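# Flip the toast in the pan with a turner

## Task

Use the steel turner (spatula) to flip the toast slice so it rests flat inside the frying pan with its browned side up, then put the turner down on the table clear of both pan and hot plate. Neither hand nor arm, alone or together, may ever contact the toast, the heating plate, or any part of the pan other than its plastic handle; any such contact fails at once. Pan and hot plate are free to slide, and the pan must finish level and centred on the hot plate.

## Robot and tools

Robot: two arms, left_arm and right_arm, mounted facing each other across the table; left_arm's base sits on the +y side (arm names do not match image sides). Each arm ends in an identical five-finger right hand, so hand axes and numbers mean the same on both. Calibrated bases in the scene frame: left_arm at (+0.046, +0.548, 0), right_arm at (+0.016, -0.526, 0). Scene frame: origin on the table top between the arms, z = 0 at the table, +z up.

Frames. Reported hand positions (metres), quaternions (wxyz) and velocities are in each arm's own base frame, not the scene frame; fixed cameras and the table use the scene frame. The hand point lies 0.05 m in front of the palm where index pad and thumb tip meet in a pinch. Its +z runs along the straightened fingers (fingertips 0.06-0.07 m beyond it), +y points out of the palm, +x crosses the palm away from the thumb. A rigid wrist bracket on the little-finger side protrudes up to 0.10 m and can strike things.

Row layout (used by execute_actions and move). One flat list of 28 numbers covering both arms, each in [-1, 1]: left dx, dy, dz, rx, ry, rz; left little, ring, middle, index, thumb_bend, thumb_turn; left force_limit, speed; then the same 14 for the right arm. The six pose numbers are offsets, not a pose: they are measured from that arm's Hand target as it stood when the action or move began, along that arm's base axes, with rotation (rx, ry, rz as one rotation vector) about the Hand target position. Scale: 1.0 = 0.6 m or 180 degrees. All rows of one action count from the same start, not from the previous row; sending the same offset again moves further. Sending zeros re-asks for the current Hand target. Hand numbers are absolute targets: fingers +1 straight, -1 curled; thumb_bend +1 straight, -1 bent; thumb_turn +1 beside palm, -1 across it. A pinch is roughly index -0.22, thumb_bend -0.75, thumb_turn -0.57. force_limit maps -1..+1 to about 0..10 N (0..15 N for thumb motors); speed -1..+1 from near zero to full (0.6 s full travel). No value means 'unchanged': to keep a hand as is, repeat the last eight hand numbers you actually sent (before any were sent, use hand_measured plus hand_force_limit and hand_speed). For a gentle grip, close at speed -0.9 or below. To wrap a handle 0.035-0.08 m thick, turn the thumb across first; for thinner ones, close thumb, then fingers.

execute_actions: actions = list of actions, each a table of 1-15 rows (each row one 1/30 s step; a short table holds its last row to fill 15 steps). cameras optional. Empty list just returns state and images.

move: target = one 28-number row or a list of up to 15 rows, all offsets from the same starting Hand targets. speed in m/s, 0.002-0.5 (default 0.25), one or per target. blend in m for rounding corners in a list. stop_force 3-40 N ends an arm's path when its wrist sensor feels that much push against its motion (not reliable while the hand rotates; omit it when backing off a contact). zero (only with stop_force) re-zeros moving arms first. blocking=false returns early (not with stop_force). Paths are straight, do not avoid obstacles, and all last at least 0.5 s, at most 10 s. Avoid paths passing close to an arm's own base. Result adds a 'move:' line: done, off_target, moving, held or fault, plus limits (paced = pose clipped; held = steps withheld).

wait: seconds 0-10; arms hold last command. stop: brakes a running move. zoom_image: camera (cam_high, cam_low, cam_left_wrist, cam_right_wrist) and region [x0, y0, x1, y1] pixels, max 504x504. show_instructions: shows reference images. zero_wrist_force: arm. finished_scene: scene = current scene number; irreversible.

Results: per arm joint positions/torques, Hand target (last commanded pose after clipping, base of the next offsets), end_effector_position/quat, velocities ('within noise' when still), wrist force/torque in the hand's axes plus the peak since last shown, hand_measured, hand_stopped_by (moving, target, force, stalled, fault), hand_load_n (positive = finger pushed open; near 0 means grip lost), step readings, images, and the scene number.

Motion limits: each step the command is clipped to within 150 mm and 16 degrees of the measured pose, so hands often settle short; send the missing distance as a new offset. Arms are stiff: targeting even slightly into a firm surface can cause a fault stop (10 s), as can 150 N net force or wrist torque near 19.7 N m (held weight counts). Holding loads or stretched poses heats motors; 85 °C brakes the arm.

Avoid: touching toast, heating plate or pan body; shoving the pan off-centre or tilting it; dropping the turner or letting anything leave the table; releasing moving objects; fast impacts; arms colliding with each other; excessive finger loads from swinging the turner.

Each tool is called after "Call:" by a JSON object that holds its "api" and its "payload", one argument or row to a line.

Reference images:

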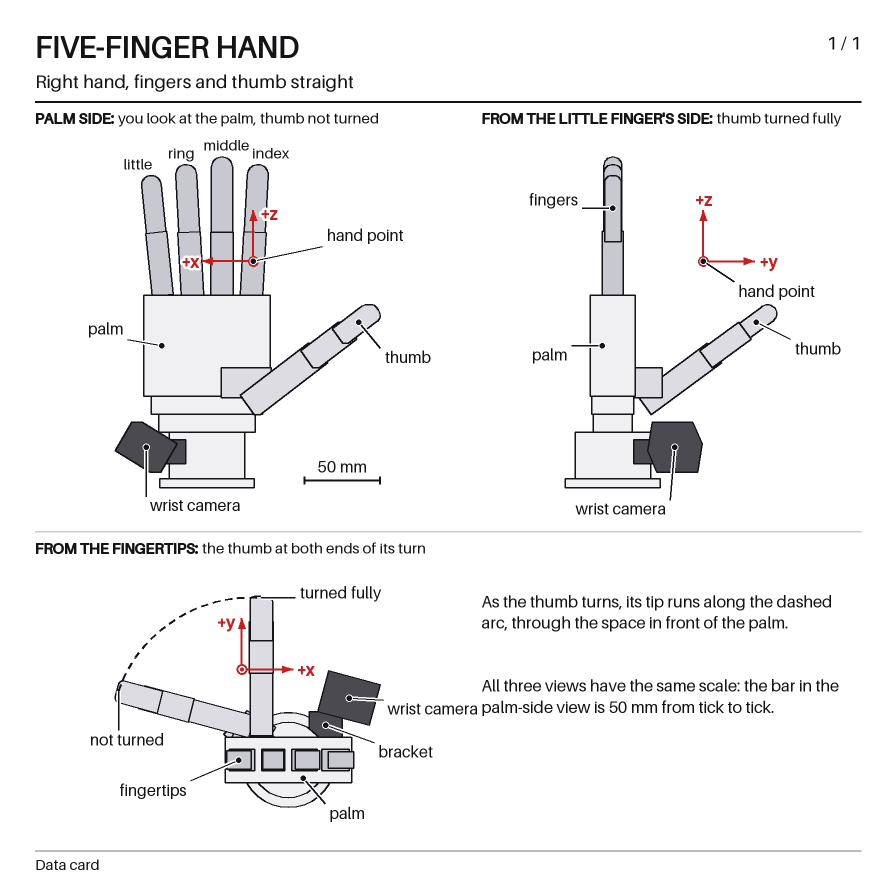

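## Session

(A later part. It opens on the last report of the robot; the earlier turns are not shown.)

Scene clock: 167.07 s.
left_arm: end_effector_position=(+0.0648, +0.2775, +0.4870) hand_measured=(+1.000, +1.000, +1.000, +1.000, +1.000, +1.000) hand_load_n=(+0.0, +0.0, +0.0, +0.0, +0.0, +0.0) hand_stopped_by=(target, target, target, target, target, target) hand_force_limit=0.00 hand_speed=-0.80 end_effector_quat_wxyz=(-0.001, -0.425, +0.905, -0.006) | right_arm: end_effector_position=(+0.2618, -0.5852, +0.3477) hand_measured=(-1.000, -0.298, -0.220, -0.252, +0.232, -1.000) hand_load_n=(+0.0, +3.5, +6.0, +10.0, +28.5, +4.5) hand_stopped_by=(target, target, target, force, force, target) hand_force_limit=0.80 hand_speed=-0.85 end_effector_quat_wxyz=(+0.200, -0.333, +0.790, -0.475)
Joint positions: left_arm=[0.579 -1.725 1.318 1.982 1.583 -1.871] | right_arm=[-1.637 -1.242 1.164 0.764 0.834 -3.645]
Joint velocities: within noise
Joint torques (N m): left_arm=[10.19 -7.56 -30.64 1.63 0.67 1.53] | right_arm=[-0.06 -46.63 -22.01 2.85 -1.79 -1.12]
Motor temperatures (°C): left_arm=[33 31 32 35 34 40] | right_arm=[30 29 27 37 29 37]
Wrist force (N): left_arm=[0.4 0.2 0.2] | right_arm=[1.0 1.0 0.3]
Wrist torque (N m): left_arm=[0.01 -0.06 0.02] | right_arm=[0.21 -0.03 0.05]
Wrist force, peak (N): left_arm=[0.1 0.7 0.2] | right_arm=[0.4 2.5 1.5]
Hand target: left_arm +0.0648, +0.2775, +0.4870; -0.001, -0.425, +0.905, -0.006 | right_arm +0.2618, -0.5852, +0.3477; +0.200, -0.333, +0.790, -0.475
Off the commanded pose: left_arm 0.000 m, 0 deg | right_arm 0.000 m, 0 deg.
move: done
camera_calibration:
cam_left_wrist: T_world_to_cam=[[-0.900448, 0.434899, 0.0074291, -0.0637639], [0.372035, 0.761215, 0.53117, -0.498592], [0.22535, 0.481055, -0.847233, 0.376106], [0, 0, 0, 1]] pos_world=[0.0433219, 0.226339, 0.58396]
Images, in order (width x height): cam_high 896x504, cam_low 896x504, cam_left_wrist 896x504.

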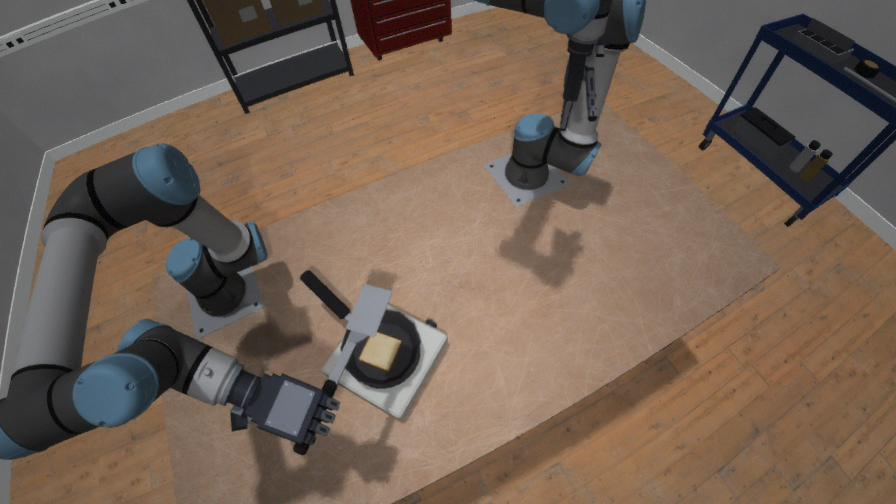

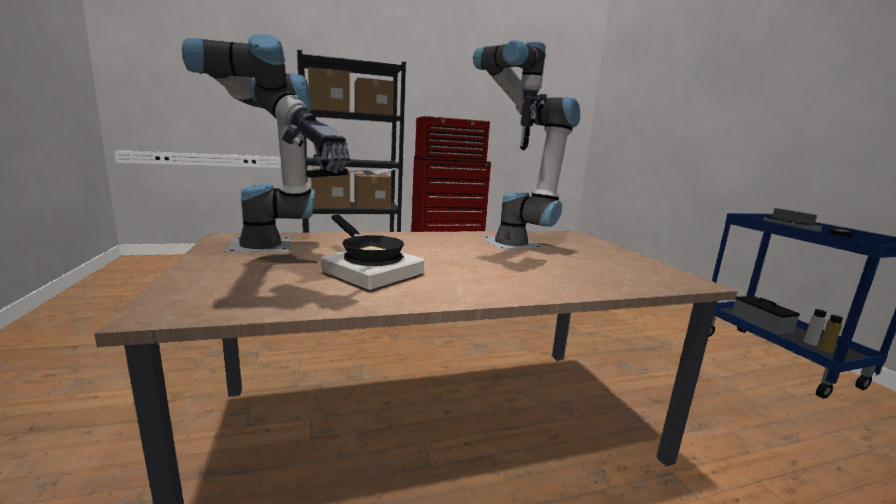

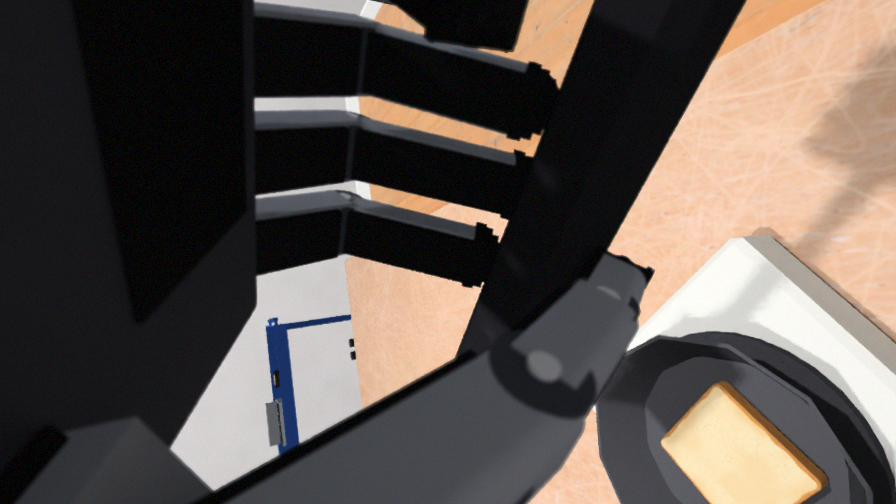

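Call:
{"api": "move", "payload": {
  "target": [0,0,0,0,0,0,1,1,1,1,1,1,0,-0.8,-0.1723,-0.078,-0.0662,-0.1493,0.1647,-0.0107,-1,-0.298,-0.221,-0.252,-0.37,-1,0.8,-0.85],
  "speed": 0.12,
  "cameras": ["cam_low","cam_high","cam_left_wrist"]
}}

Call:
{"api": "zoom_image", "payload": {
  "camera": "cam_high",
  "region": [270, 290, 440, 450]
}}

Call:
{"api": "zoom_image", "payload": {
  "camera": "cam_low",
  "region": [290, 150, 440, 290]
}}

Scene clock: 176.37 s.
left_arm: end_effector_position=(+0.0648, +0.2775, +0.4870) hand_measured=(+1.000, +1.000, +1.000, +1.000, +1.000, +1.000) hand_load_n=(+0.0, +0.5, +0.0, +0.0, +0.0, +0.0) hand_stopped_by=(target, target, target, target, target, target) hand_force_limit=0.00 hand_speed=-0.80 end_effector_quat_wxyz=(-0.001, -0.425, +0.905, -0.006) | right_arm: end_effector_position=(+0.1583, -0.6320, +0.3081) hand_measured=(-1.000, -0.298, -0.220, -0.252, +0.232, -1.000) hand_load_n=(+0.0, +4.0, +6.0, +9.5, +28.5, +4.5) hand_stopped_by=(target, target, target, force, force, target) hand_force_limit=0.80 hand_speed=-0.85 end_effector_quat_wxyz=(-0.096, -0.466, +0.689, -0.546)
Joint positions: left_arm=[0.579 -1.725 1.318 1.982 1.583 -1.871] | right_arm=[-1.666 -1.389 1.457 0.379 1.098 -4.126]
Joint velocities: within noise
Joint torques (N m): left_arm=[9.93 -8.9 -30.66 1.68 0.81 1.45] | right_arm=[2.42 -28.41 -37.49 1.94 -1.88 1.06]
Motor temperatures (°C): left_arm=[33 31 32 35 34 40] | right_arm=[30 30 27 37 29 37]
Wrist force (N): left_arm=[0.1 0.0 -0.1] | right_arm=[-0.7 0.2 0.1]
Wrist torque (N m): left_arm=[0.02 -0.02 0.01] | right_arm=[0.10 0.14 -0.18]
Wrist force, peak (N): left_arm=[0.7 0.3 0.1] | right_arm=[1.2 0.8 0.2]
Hand target: left_arm +0.0648, +0.2775, +0.4870; -0.001, -0.425, +0.905, -0.006 | right_arm +0.1584, -0.6320, +0.3080; -0.096, -0.466, +0.689, -0.546
Off the commanded pose: left_arm 0.000 m, 0 deg | right_arm 0.000 m, 0 deg.
move: done
camera_calibration:
cam_left_wrist: T_world_to_cam=[[-0.900448, 0.4349, 0.00742891, -0.0637639], [0.372035, 0.761215, 0.53117, -0.498592], [0.22535, 0.481055, -0.847233, 0.376106], [0, 0, 0, 1]] pos_world=[0.0433219, 0.226339, 0.58396]
Images, in order (width x height): cam_high 896x504, cam_low 896x504, cam_left_wrist 896x504.

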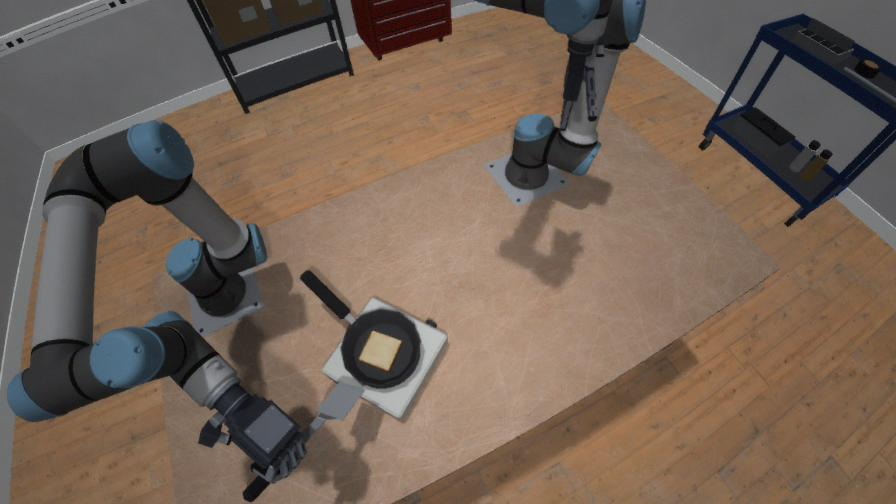

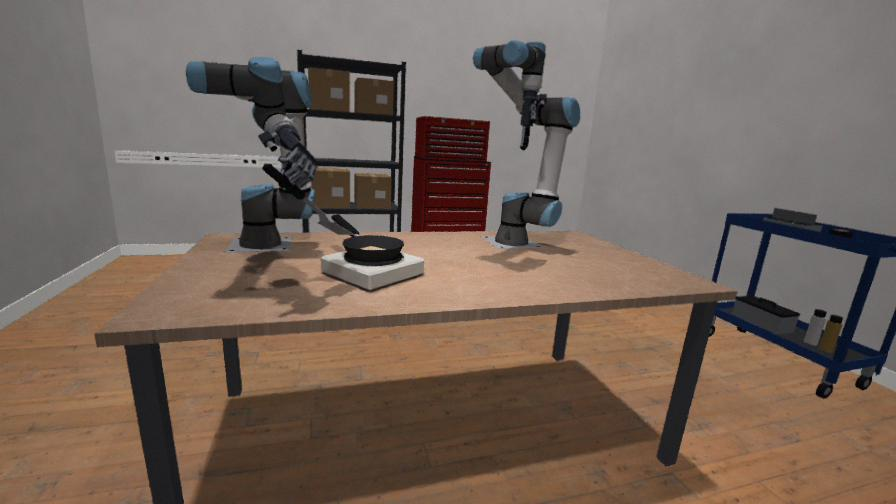

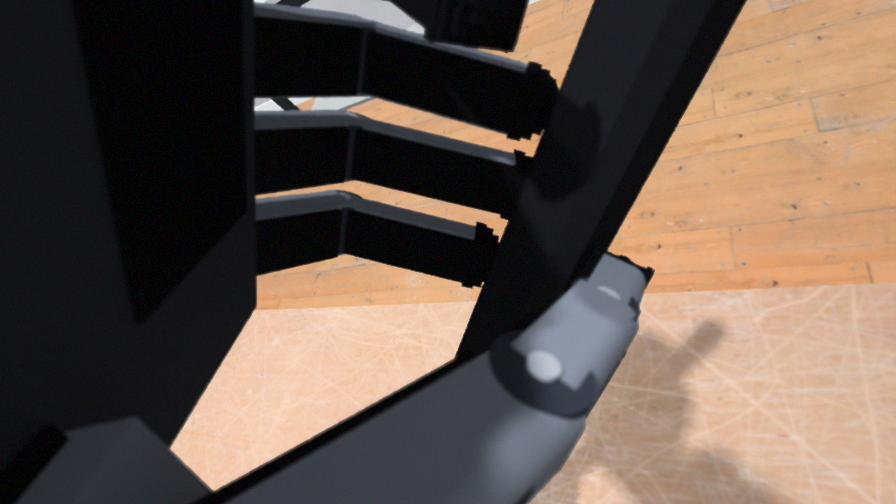

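Scaled by 2.965 from the camera's 896x504 image, which has a finer 1280x720 frame.

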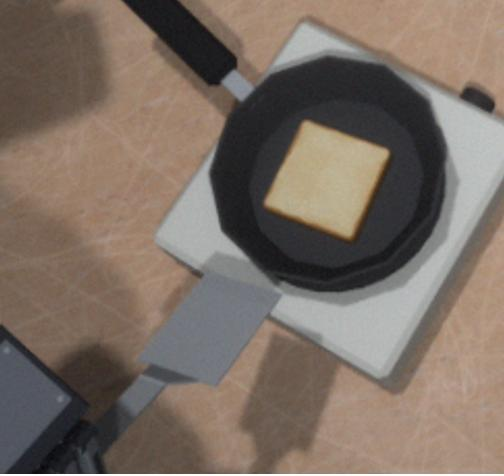

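Scaled by 3.360 from the camera's 896x504 image, which has a finer 1280x720 frame.

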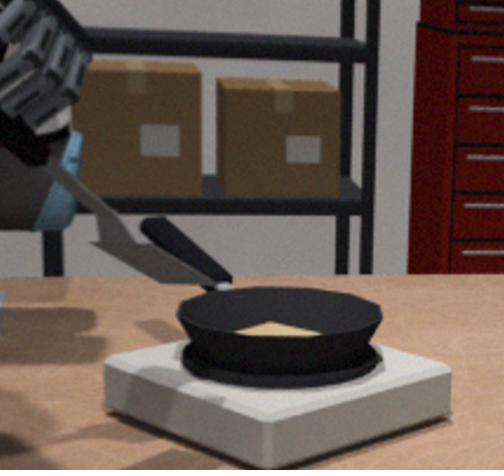

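Call:
{"api": "move", "payload": {
  "target": [0,0,0,0,0,0,1,1,1,1,1,1,0,-0.8,0.1215,0.1228,0.0397,-0.0452,0.049,-0.0277,-1,-0.298,-0.221,-0.252,-0.37,-1,0.8,-0.85],
  "speed": 0.1,
  "cameras": ["cam_low","cam_high","cam_left_wrist"]
}}

Call:
{"api": "zoom_image", "payload": {
  "camera": "cam_high",
  "region": [300, 290, 460, 430]
}}

Call:
{"api": "zoom_image", "payload": {
  "camera": "cam_low",
  "region": [310, 170, 430, 290]
}}

Scene clock: 185.63 s.
left_arm: end_effector_position=(+0.0648, +0.2775, +0.4870) hand_measured=(+1.000, +1.000, +1.000, +1.000, +1.000, +1.000) hand_load_n=(+0.0, +0.0, +0.0, +0.0, +0.0, +0.0) hand_stopped_by=(target, target, target, target, target, target) hand_force_limit=0.00 hand_speed=-0.80 end_effector_quat_wxyz=(-0.001, -0.425, +0.905, -0.006) | right_arm: end_effector_position=(+0.2313, -0.5583, +0.3318) hand_measured=(-1.000, -0.298, -0.220, -0.252, +0.232, -1.000) hand_load_n=(+0.0, +5.0, +6.0, +9.0, +28.0, +4.5) hand_stopped_by=(target, target, target, force, force, target) hand_force_limit=0.80 hand_speed=-0.85 end_effector_quat_wxyz=(-0.205, -0.469, +0.659, -0.552)
Joint positions: left_arm=[0.579 -1.725 1.318 1.982 1.583 -1.871] | right_arm=[-1.367 -1.544 1.614 0.243 1.515 -4.135]
Joint velocities: within noise
Joint torques (N m): left_arm=[9.07 -9.57 -30.46 1.8 0.78 1.67] | right_arm=[3.5 -24.51 -36.71 1.13 0.74 1.46]
Motor temperatures (°C): left_arm=[33 31 32 35 33 40] | right_arm=[30 30 27 37 29 37]
Wrist force (N): left_arm=[0.2 0.0 0.3] | right_arm=[-1.1 0.5 0.6]
Wrist torque (N m): left_arm=[-0.02 -0.05 0.01] | right_arm=[0.20 0.15 -0.19]
Wrist force, peak (N): left_arm=[0.2 0.4 0.6] | right_arm=[-2.0 -0.8 0.5]
Hand target: left_arm +0.0648, +0.2775, +0.4870; -0.001, -0.425, +0.905, -0.006 | right_arm +0.2313, -0.5583, +0.3318; -0.205, -0.469, +0.659, -0.552
Off the commanded pose: left_arm 0.000 m, 0 deg | right_arm 0.000 m, 0 deg.
move: done
camera_calibration:
cam_left_wrist: T_world_to_cam=[[-0.900448, 0.434899, 0.00742902, -0.0637639], [0.372035, 0.761215, 0.53117, -0.498592], [0.22535, 0.481055, -0.847233, 0.376106], [0, 0, 0, 1]] pos_world=[0.0433219, 0.226339, 0.58396]
Images, in order (width x height): cam_high 896x504, cam_low 896x504, cam_left_wrist 896x504.

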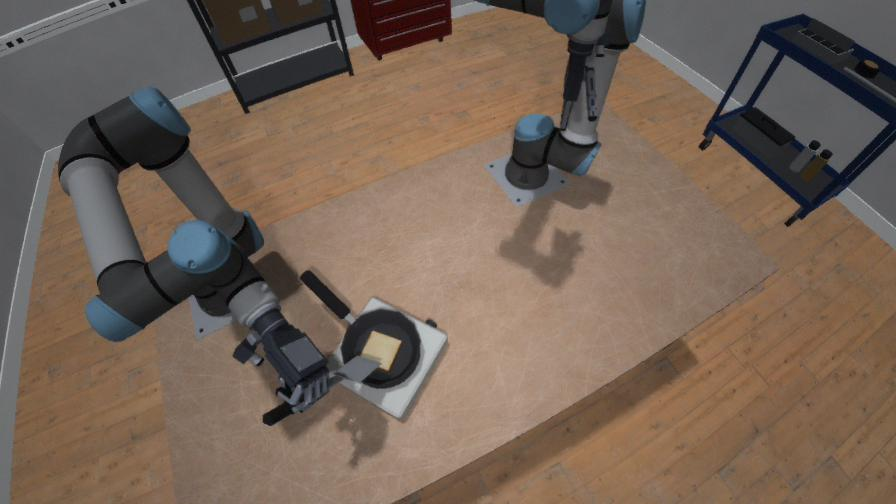

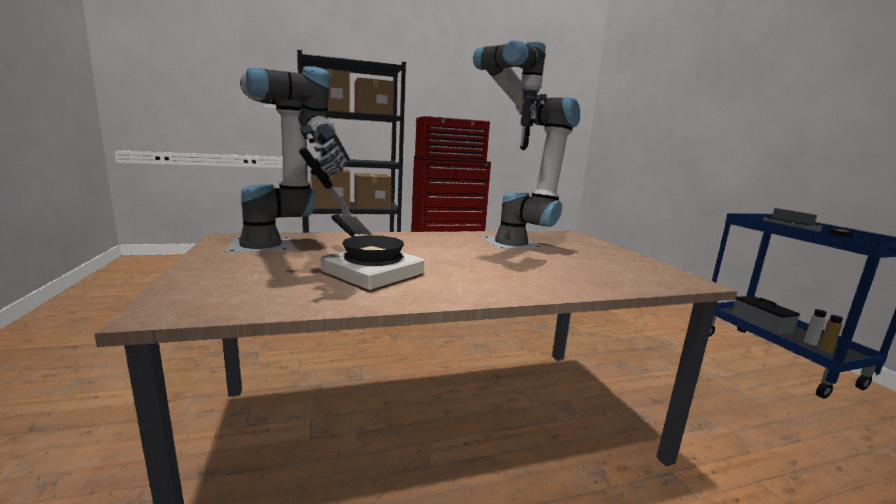

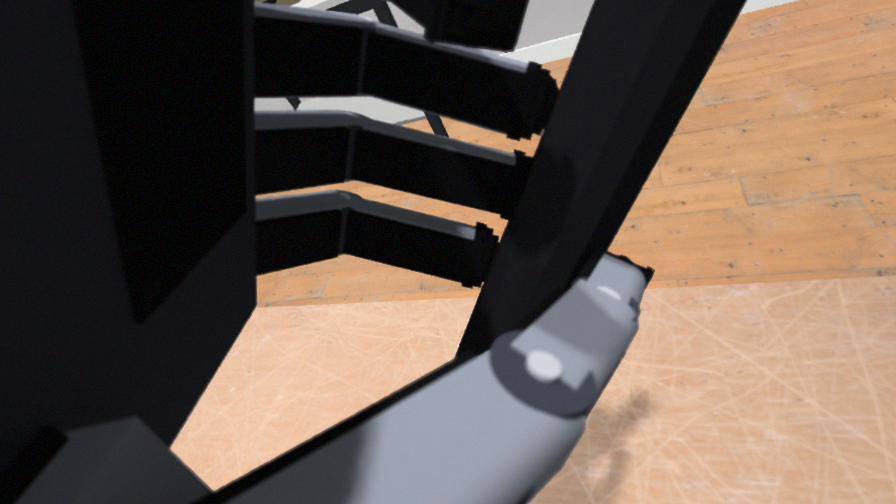

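Scaled by 3.150 from the camera's 896x504 image, which has a finer 1280x720 frame.

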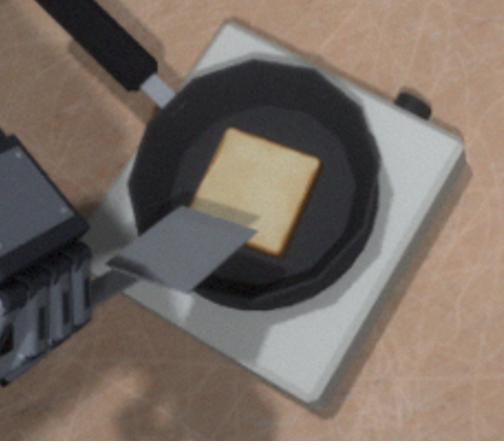

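Scaled by 4.200 from the camera's 896x504 image, which has a finer 1280x720 frame.

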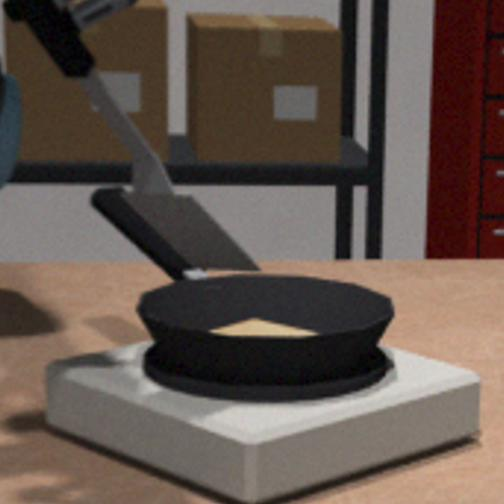

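Call:
{"api": "move", "payload": {
  "target": [0,0,0,0,0,0,1,1,1,1,1,1,0,-0.8,0.0097,0.0233,-0.0187,-0.0215,0.0255,-0.0083,-1,-0.298,-0.221,-0.252,-0.37,-1,0.8,-0.85],
  "speed": 0.06,
  "cameras": ["cam_low"]
}}

Call:
{"api": "zoom_image", "payload": {
  "camera": "cam_low",
  "region": [310, 170, 430, 290]
}}

Call:
{"api": "wait", "payload": {
  "seconds": 0,
  "cameras": ["cam_high"]
}}

Call:
{"api": "zoom_image", "payload": {
  "camera": "cam_high",
  "region": [300, 290, 460, 430]
}}

Scene clock: 193.83 s.
left_arm: end_effector_position=(+0.0648, +0.2775, +0.4870) hand_measured=(+1.000, +1.000, +1.000, +1.000, +1.000, +1.000) hand_load_n=(+0.0, +0.0, +0.0, +0.0, +0.0, +0.0) hand_stopped_by=(target, target, target, target, target, target) hand_force_limit=0.00 hand_speed=-0.80 end_effector_quat_wxyz=(-0.001, -0.425, +0.905, -0.006) | right_arm: end_effector_position=(+0.2372, -0.5443, +0.3207) hand_measured=(-1.000, -0.298, -0.220, -0.252, +0.232, -1.000) hand_load_n=(+0.0, +5.0, +6.0, +9.0, +28.5, +4.5) hand_stopped_by=(target, target, target, force, force, target) hand_force_limit=0.80 hand_speed=-0.85 end_effector_quat_wxyz=(-0.255, -0.475, +0.637, -0.552)
Joint positions: left_arm=[0.579 -1.725 1.318 1.982 1.583 -1.871] | right_arm=[-1.295 -1.566 1.697 0.135 1.637 -4.196]
Joint velocities: within noise
Joint torques (N m): left_arm=[10.21 -9.05 -29.35 1.82 0.87 1.61] | right_arm=[-8.44 -22.44 -37.41 0.84 -1.07 1.47]
Motor temperatures (°C): left_arm=[33 31 32 35 33 40] | right_arm=[30 30 27 36 29 37]
Wrist force (N): left_arm=[0.1 0.0 0.3] | right_arm=[-1.0 -0.2 0.3]
Wrist torque (N m): left_arm=[-0.01 -0.02 0.01] | right_arm=[0.10 0.11 -0.17]
Wrist force, peak (N): left_arm=[0.3 0.3 0.6] | right_arm=[-1.5 -0.1 0.1]
Hand target: left_arm +0.0648, +0.2775, +0.4870; -0.001, -0.425, +0.905, -0.006 | right_arm +0.2371, -0.5443, +0.3206; -0.255, -0.475, +0.637, -0.552
Off the commanded pose: left_arm 0.000 m, 0 deg | right_arm 0.000 m, 0 deg.
move: done
Images, in order (width x height): cam_low 896x504.

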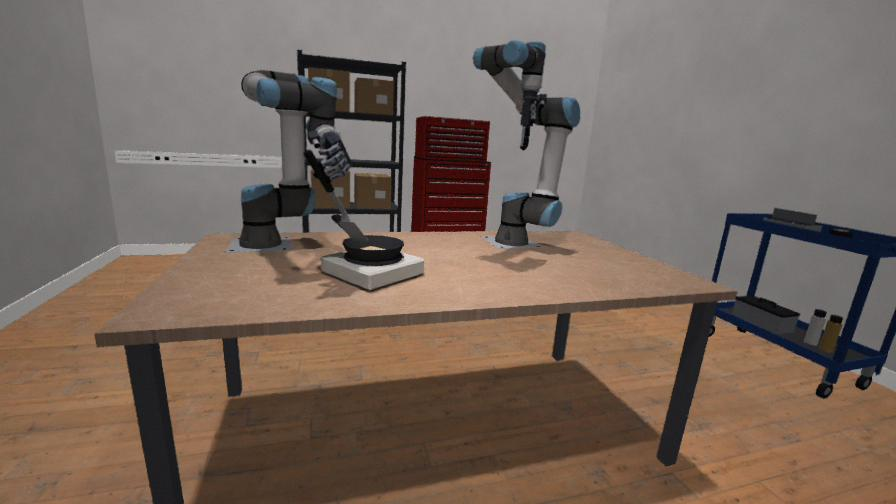

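Scaled by 4.200 from the camera's 896x504 image, which has a finer 1280x720 frame.

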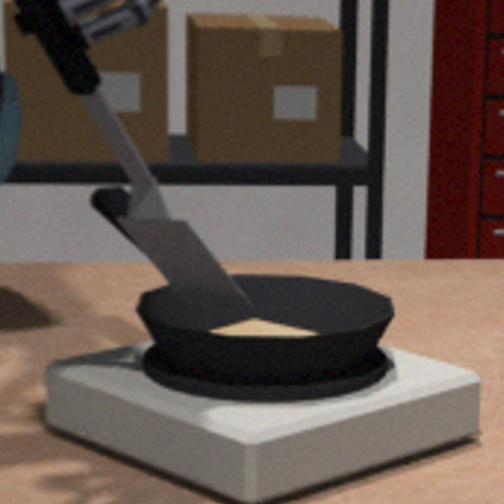

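Scene clock: 193.83 s.
left_arm: end_effector_position=(+0.0648, +0.2775, +0.4870) hand_measured=(+1.000, +1.000, +1.000, +1.000, +1.000, +1.000) hand_load_n=(+0.0, +0.0, +0.0, +0.0, +0.0, +0.0) hand_stopped_by=(target, target, target, target, target, target) hand_force_limit=0.00 hand_speed=-0.80 end_effector_quat_wxyz=(-0.001, -0.425, +0.905, -0.006) | right_arm: end_effector_position=(+0.2372, -0.5443, +0.3207) hand_measured=(-1.000, -0.298, -0.220, -0.252, +0.232, -1.000) hand_load_n=(+0.0, +5.0, +6.0, +9.0, +28.5, +4.5) hand_stopped_by=(target, target, target, force, force, target) hand_force_limit=0.80 hand_speed=-0.85 end_effector_quat_wxyz=(-0.255, -0.475, +0.637, -0.552)
Joint positions: left_arm=[0.579 -1.725 1.318 1.982 1.583 -1.871] | right_arm=[-1.295 -1.566 1.697 0.135 1.637 -4.196]
Joint velocities: within noise
Joint torques (N m): left_arm=[10.21 -9.05 -29.35 1.82 0.87 1.61] | right_arm=[-8.44 -22.44 -37.41 0.84 -1.07 1.47]
Motor temperatures (°C): left_arm=[33 31 32 35 33 40] | right_arm=[30 30 27 36 29 37]
Wrist force (N): left_arm=[0.1 0.0 0.3] | right_arm=[-1.0 -0.2 0.3]
Wrist torque (N m): left_arm=[-0.01 -0.02 0.01] | right_arm=[0.10 0.11 -0.17]
Wrist force, peak (N): left_arm=[0.1 0.0 0.3] | right_arm=[-1.0 -0.2 0.3]
Hand target: left_arm +0.0648, +0.2775, +0.4870; -0.001, -0.425, +0.905, -0.006 | right_arm +0.2371, -0.5443, +0.3206; -0.255, -0.475, +0.637, -0.552
Off the commanded pose: left_arm 0.000 m, 0 deg | right_arm 0.000 m, 0 deg.
Images, in order (width x height): cam_high 896x504.

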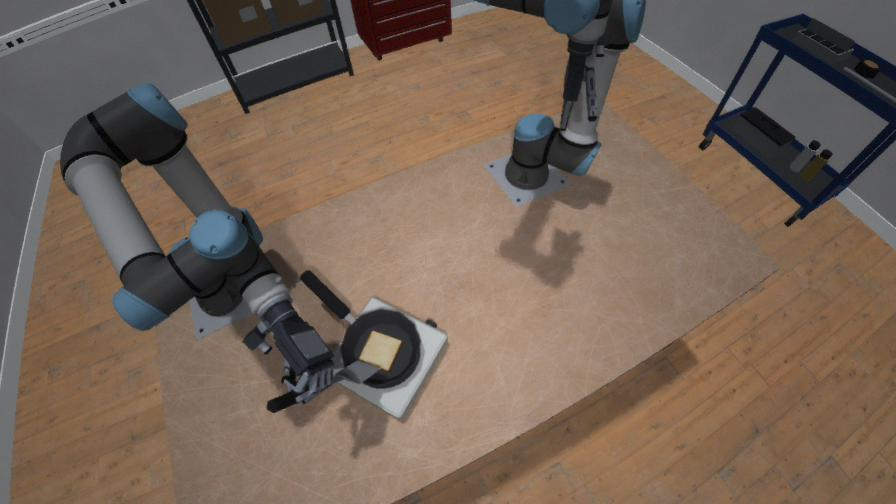

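Scaled by 3.150 from the camera's 896x504 image, which has a finer 1280x720 frame.

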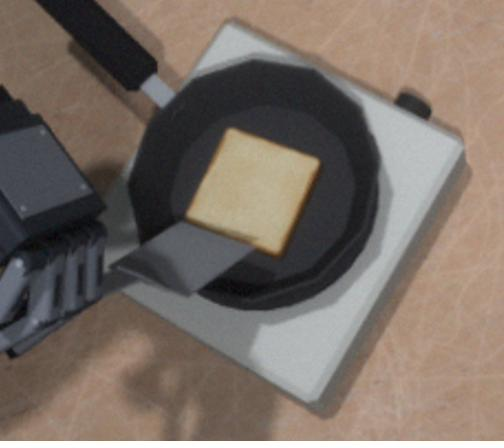

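Call:
{"api": "move", "payload": {
  "target": [
    [0,0,0,0,0,0,1,1,1,1,1,1,0,-0.8,-0.0117,0.006,-0.02,0,0,-0.011,-1,-0.298,-0.221,-0.252,-0.37,-1,0.8,-0.85],
    [0,0,0,0,0,0,1,1,1,1,1,1,0,-0.8,-0.0117,0.006,-0.066,0,0,-0.011,-1,-0.298,-0.221,-0.252,-0.37,-1,0.8,-0.85]
  ],
  "speed": 0.04,
  "cameras": ["cam_low","cam_high"]
}}

Call:
{"api": "zoom_image", "payload": {
  "camera": "cam_low",
  "region": [310, 170, 430, 290]
}}

Call:
{"api": "zoom_image", "payload": {
  "camera": "cam_high",
  "region": [300, 290, 460, 430]
}}

Scene clock: 198.07 s.
left_arm: end_effector_position=(+0.0648, +0.2775, +0.4870) hand_measured=(+1.000, +1.000, +1.000, +1.000, +1.000, +1.000) hand_load_n=(+0.0, +0.0, +0.0, +0.0, -0.5, +0.0) hand_stopped_by=(target, target, target, target, target, target) hand_force_limit=0.00 hand_speed=-0.80 end_effector_quat_wxyz=(-0.001, -0.425, +0.905, -0.006) | right_arm: end_effector_position=(+0.2301, -0.5407, +0.2809) hand_measured=(-1.000, -0.298, -0.220, -0.252, +0.232, -1.000) hand_load_n=(+0.0, +8.0, +7.0, +7.5, +27.5, +4.5) hand_stopped_by=(target, target, target, force, force, target) hand_force_limit=0.80 hand_speed=-0.85 end_effector_quat_wxyz=(-0.264, -0.464, +0.645, -0.547) end_effector_velocity=(+0.000, +0.000, +0.002) end_effector_angular_velocity=(-0.001, +0.000, +0.001)
Joint positions: left_arm=[0.579 -1.725 1.318 1.982 1.583 -1.871] | right_arm=[-1.289 -1.555 1.789 0.033 1.675 -4.186]
Joint velocities: left_arm=[within noise] | right_arm=[0.001 -0.002 -0.004 0.006 0 0]
Joint torques (N m): left_arm=[10.78 -9.55 -30.16 1.79 0.79 1.25] | right_arm=[-4.84 -33.21 -35.83 1.02 0.46 -1.3]
Motor temperatures (°C): left_arm=[33 31 32 35 33 40] | right_arm=[30 30 27 36 29 37]
Wrist force (N): left_arm=[0.1 0.2 0.2] | right_arm=[-1.2 -1.4 0.0]
Wrist torque (N m): left_arm=[0.02 -0.02 0.01] | right_arm=[0.07 0.02 0.05]
Wrist force, peak (N): left_arm=[0.3 0.6 0.1] | right_arm=[-1.2 -1.4 0.0]
Hand target: left_arm +0.0648, +0.2775, +0.4870; -0.001, -0.425, +0.905, -0.006 | right_arm +0.2301, -0.5407, +0.2810; -0.264, -0.463, +0.645, -0.547
Off the commanded pose: left_arm 0.000 m, 0 deg | right_arm 0.000 m, 0 deg.
move: done
Images, in order (width x height): cam_high 896x504, cam_low 896x504.

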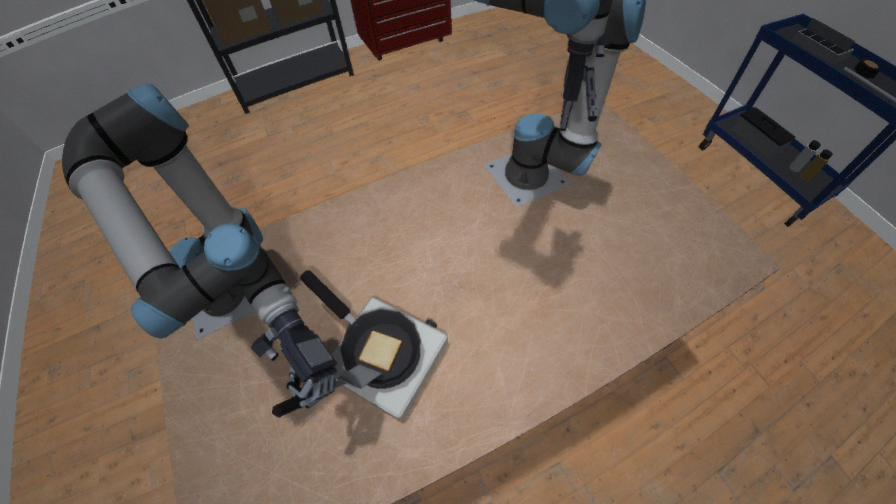

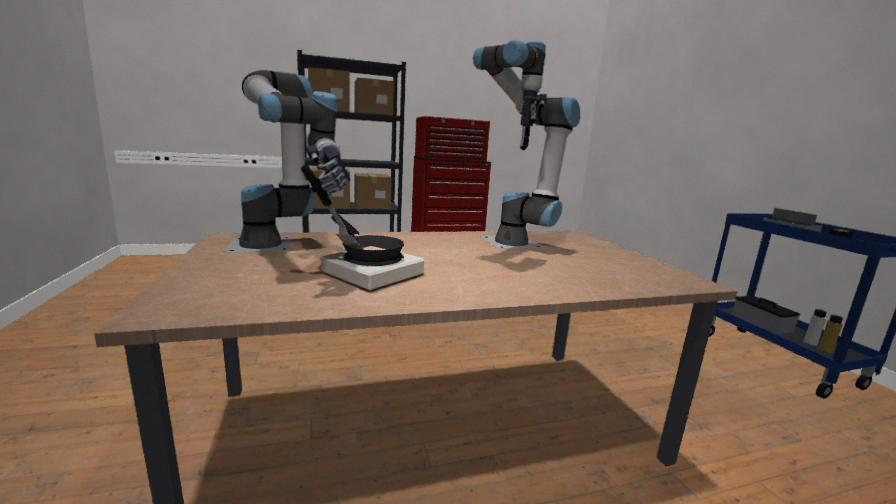

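Scaled by 4.200 from the camera's 896x504 image, which has a finer 1280x720 frame.

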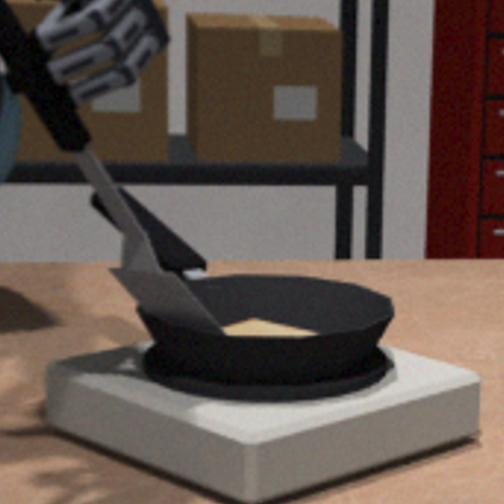

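Scaled by 3.150 from the camera's 896x504 image, which has a finer 1280x720 frame.

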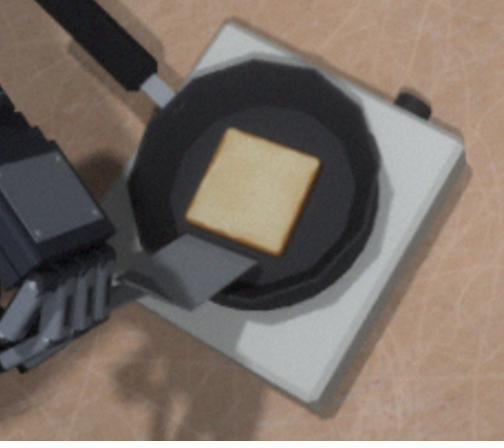

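Call:
{"api": "move", "payload": {
  "target": [0,0,0,0,0,0,1,1,1,1,1,1,0,-0.8,0,0,-0.02,0,0,0,-1,-0.298,-0.221,-0.252,-0.37,-1,0.8,-0.85],
  "speed": 0.008,
  "stop_force": 3,
  "cameras": ["cam_low","cam_high"]
}}

Call:
{"api": "zoom_image", "payload": {
  "camera": "cam_low",
  "region": [310, 170, 430, 290]
}}

Call:
{"api": "zoom_image", "payload": {
  "camera": "cam_high",
  "region": [340, 300, 430, 400]
}}

Scene clock: 201.90 s.
left_arm: end_effector_position=(+0.0648, +0.2775, +0.4870) hand_measured=(+1.000, +1.000, +1.000, +1.000, +1.000, +1.000) hand_load_n=(+0.0, +0.0, +0.0, +0.5, +0.0, +0.0) hand_stopped_by=(target, target, target, target, target, target) hand_force_limit=0.00 hand_speed=-0.80 end_effector_quat_wxyz=(-0.001, -0.425, +0.905, -0.006) | right_arm: end_effector_position=(+0.2301, -0.5407, +0.2690) hand_measured=(-1.000, -0.298, -0.218, -0.252, +0.232, -1.000) hand_load_n=(+0.0, +6.0, +9.0, +7.5, +27.5, +4.5) hand_stopped_by=(target, target, target, force, force, target) hand_force_limit=0.80 hand_speed=-0.85 end_effector_quat_wxyz=(-0.264, -0.464, +0.645, -0.547)
Joint positions: left_arm=[0.579 -1.725 1.318 1.982 1.583 -1.871] | right_arm=[-1.289 -1.548 1.813 0.002 1.675 -4.186]
Joint velocities: within noise
Joint torques (N m): left_arm=[10.24 -10.46 -28.12 1.96 0.95 1.34] | right_arm=[-5.27 -29.78 -36.32 1.06 0.96 -0.31]
Motor temperatures (°C): left_arm=[33 31 32 35 33 40] | right_arm=[30 29 27 36 29 37]
Wrist force (N): left_arm=[0.0 0.2 0.3] | right_arm=[0.1 -1.7 0.0]
Wrist torque (N m): left_arm=[0.01 -0.02 0.01] | right_arm=[0.06 -0.01 0.09]
Wrist force, peak (N): left_arm=[0.5 0.2 0.4] | right_arm=[-1.6 -1.2 0.5]
Hand target: left_arm +0.0648, +0.2775, +0.4870; -0.001, -0.425, +0.905, -0.006 | right_arm +0.2301, -0.5407, +0.2690; -0.264, -0.463, +0.645, -0.547
Off the commanded pose: left_arm 0.000 m, 0 deg | right_arm 0.000 m, 0 deg.
move: done
Images, in order (width x height): cam_high 896x504, cam_low 896x504.

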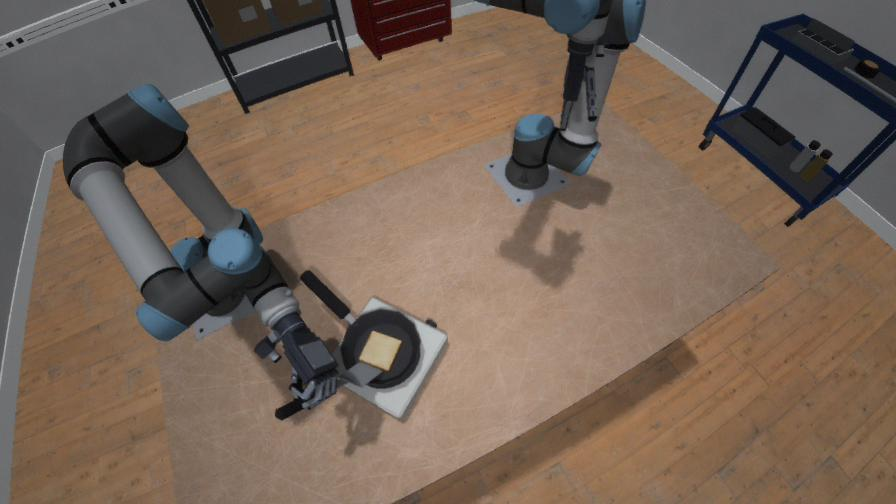

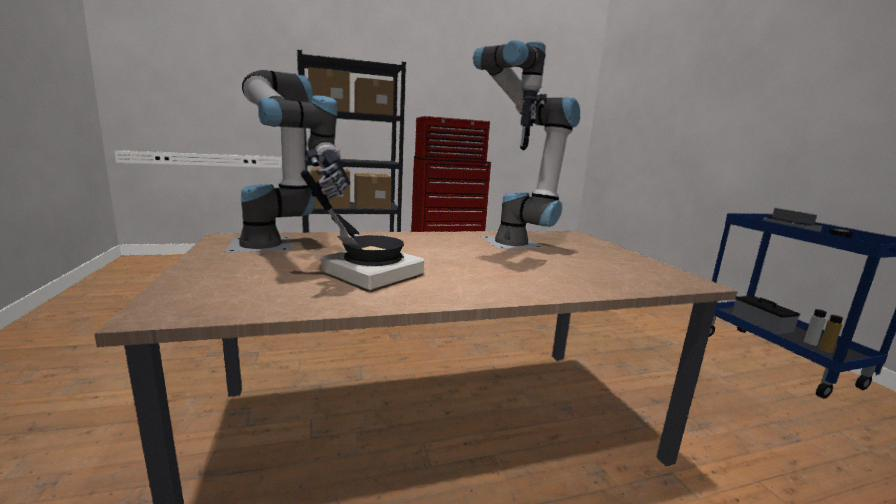

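Scaled by 4.200 from the camera's 896x504 image, which has a finer 1280x720 frame.

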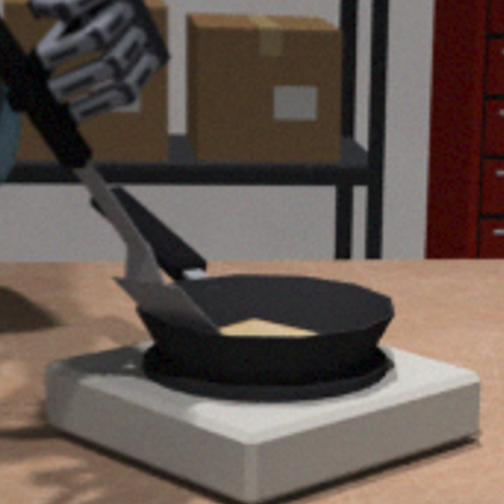

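Scaled by 5.040 from the camera's 896x504 image, which has a finer 1280x720 frame.

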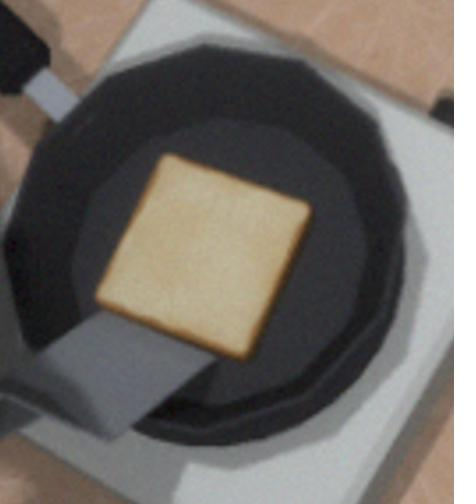

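Call:
{"api": "move", "payload": {
  "target": [
    [0,0,0,0,0,0,1,1,1,1,1,1,0,-0.8,-0.0291,-0.0246,-0.03,0.0266,-0.0321,0,-1,-0.298,-0.221,-0.252,-0.37,-1,0.8,-0.85],
    [0,0,0,0,0,0,1,1,1,1,1,1,0,-0.8,-0.0528,-0.0447,-0.0668,0.0532,-0.0641,0,-1,-0.298,-0.221,-0.252,-0.37,-1,0.8,-0.85]
  ],
  "speed": 0.05,
  "cameras": ["cam_low","cam_high"]
}}

Call:
{"api": "zoom_image", "payload": {
  "camera": "cam_low",
  "region": [310, 170, 430, 290]
}}

Call:
{"api": "zoom_image", "payload": {
  "camera": "cam_high",
  "region": [340, 300, 430, 400]
}}

Scene clock: 211.73 s.
left_arm: end_effector_position=(+0.0648, +0.2775, +0.4870) hand_measured=(+1.000, +1.000, +1.000, +1.000, +1.000, +1.000) hand_load_n=(+0.0, +0.0, +0.0, +0.0, +0.0, +0.0) hand_stopped_by=(target, target, target, target, target, target) hand_force_limit=0.00 hand_speed=-0.80 end_effector_quat_wxyz=(-0.001, -0.425, +0.905, -0.006) | right_arm: end_effector_position=(+0.1983, -0.5676, +0.2289) hand_measured=(-1.000, -0.298, -0.218, -0.252, +0.232, -1.000) hand_load_n=(+0.0, +0.0, +15.0, +8.5, +25.5, +2.5) hand_stopped_by=(target, target, target, force, force, target) hand_force_limit=0.80 hand_speed=-0.85 end_effector_quat_wxyz=(-0.158, -0.427, +0.712, -0.535)
Joint positions: left_arm=[0.579 -1.725 1.318 1.982 1.583 -1.871] | right_arm=[-1.473 -1.483 1.772 0.102 1.428 -4.028]
Joint velocities: within noise
Joint torques (N m): left_arm=[10.23 -10.21 -28.08 1.94 0.74 1.21] | right_arm=[8.87 -35.82 -23.51 -2.29 0.85 -1.33]
Motor temperatures (°C): left_arm=[33 31 32 35 33 40] | right_arm=[30 29 27 36 29 37]
Wrist force (N): left_arm=[0.1 0.1 0.4] | right_arm=[0.2 -1.9 0.4]
Wrist torque (N m): left_arm=[0.00 -0.02 0.01] | right_arm=[0.01 0.04 0.15]
Wrist force, peak (N): left_arm=[0.4 0.7 0.2] | right_arm=[-1.4 -1.9 0.0]
Hand target: left_arm +0.0648, +0.2775, +0.4870; -0.001, -0.425, +0.905, -0.006 | right_arm +0.1984, -0.5675, +0.2289; -0.158, -0.427, +0.712, -0.535
Off the commanded pose: left_arm 0.000 m, 0 deg | right_arm 0.000 m, 0 deg.
move: done
Images, in order (width x height): cam_high 896x504, cam_low 896x504.

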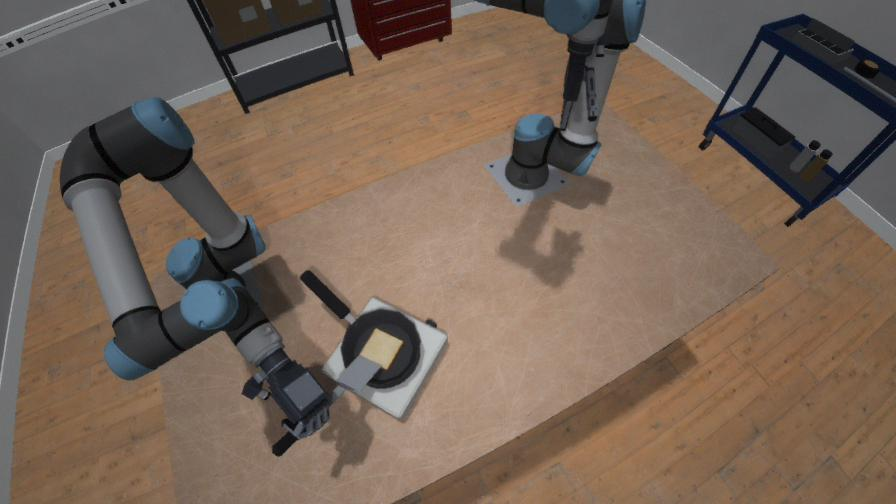

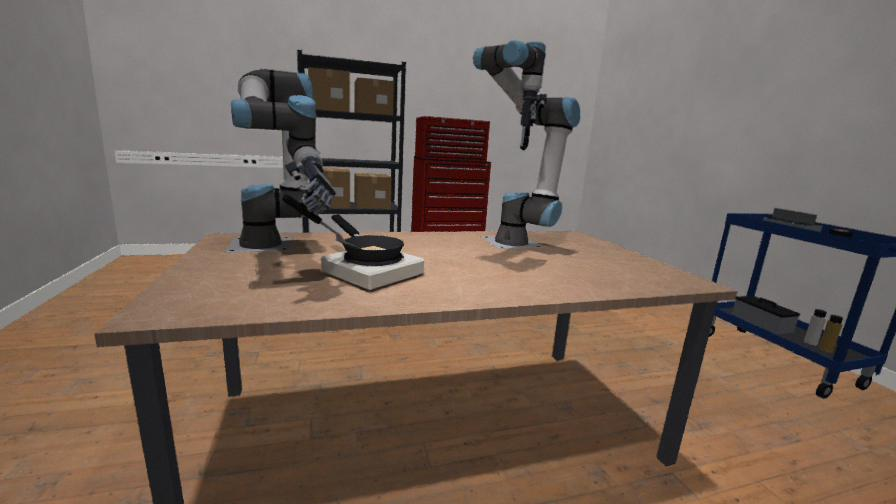

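Scaled by 4.200 from the camera's 896x504 image, which has a finer 1280x720 frame.

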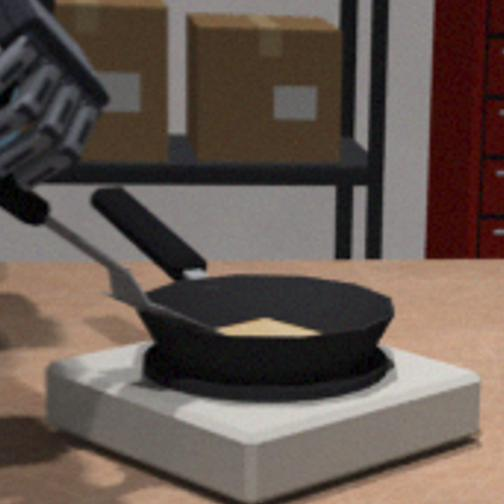

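Scaled by 5.040 from the camera's 896x504 image, which has a finer 1280x720 frame.

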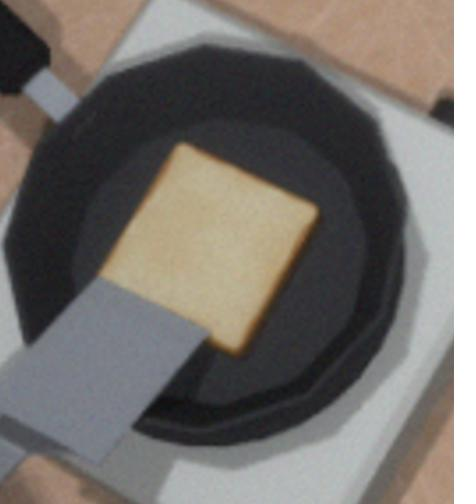

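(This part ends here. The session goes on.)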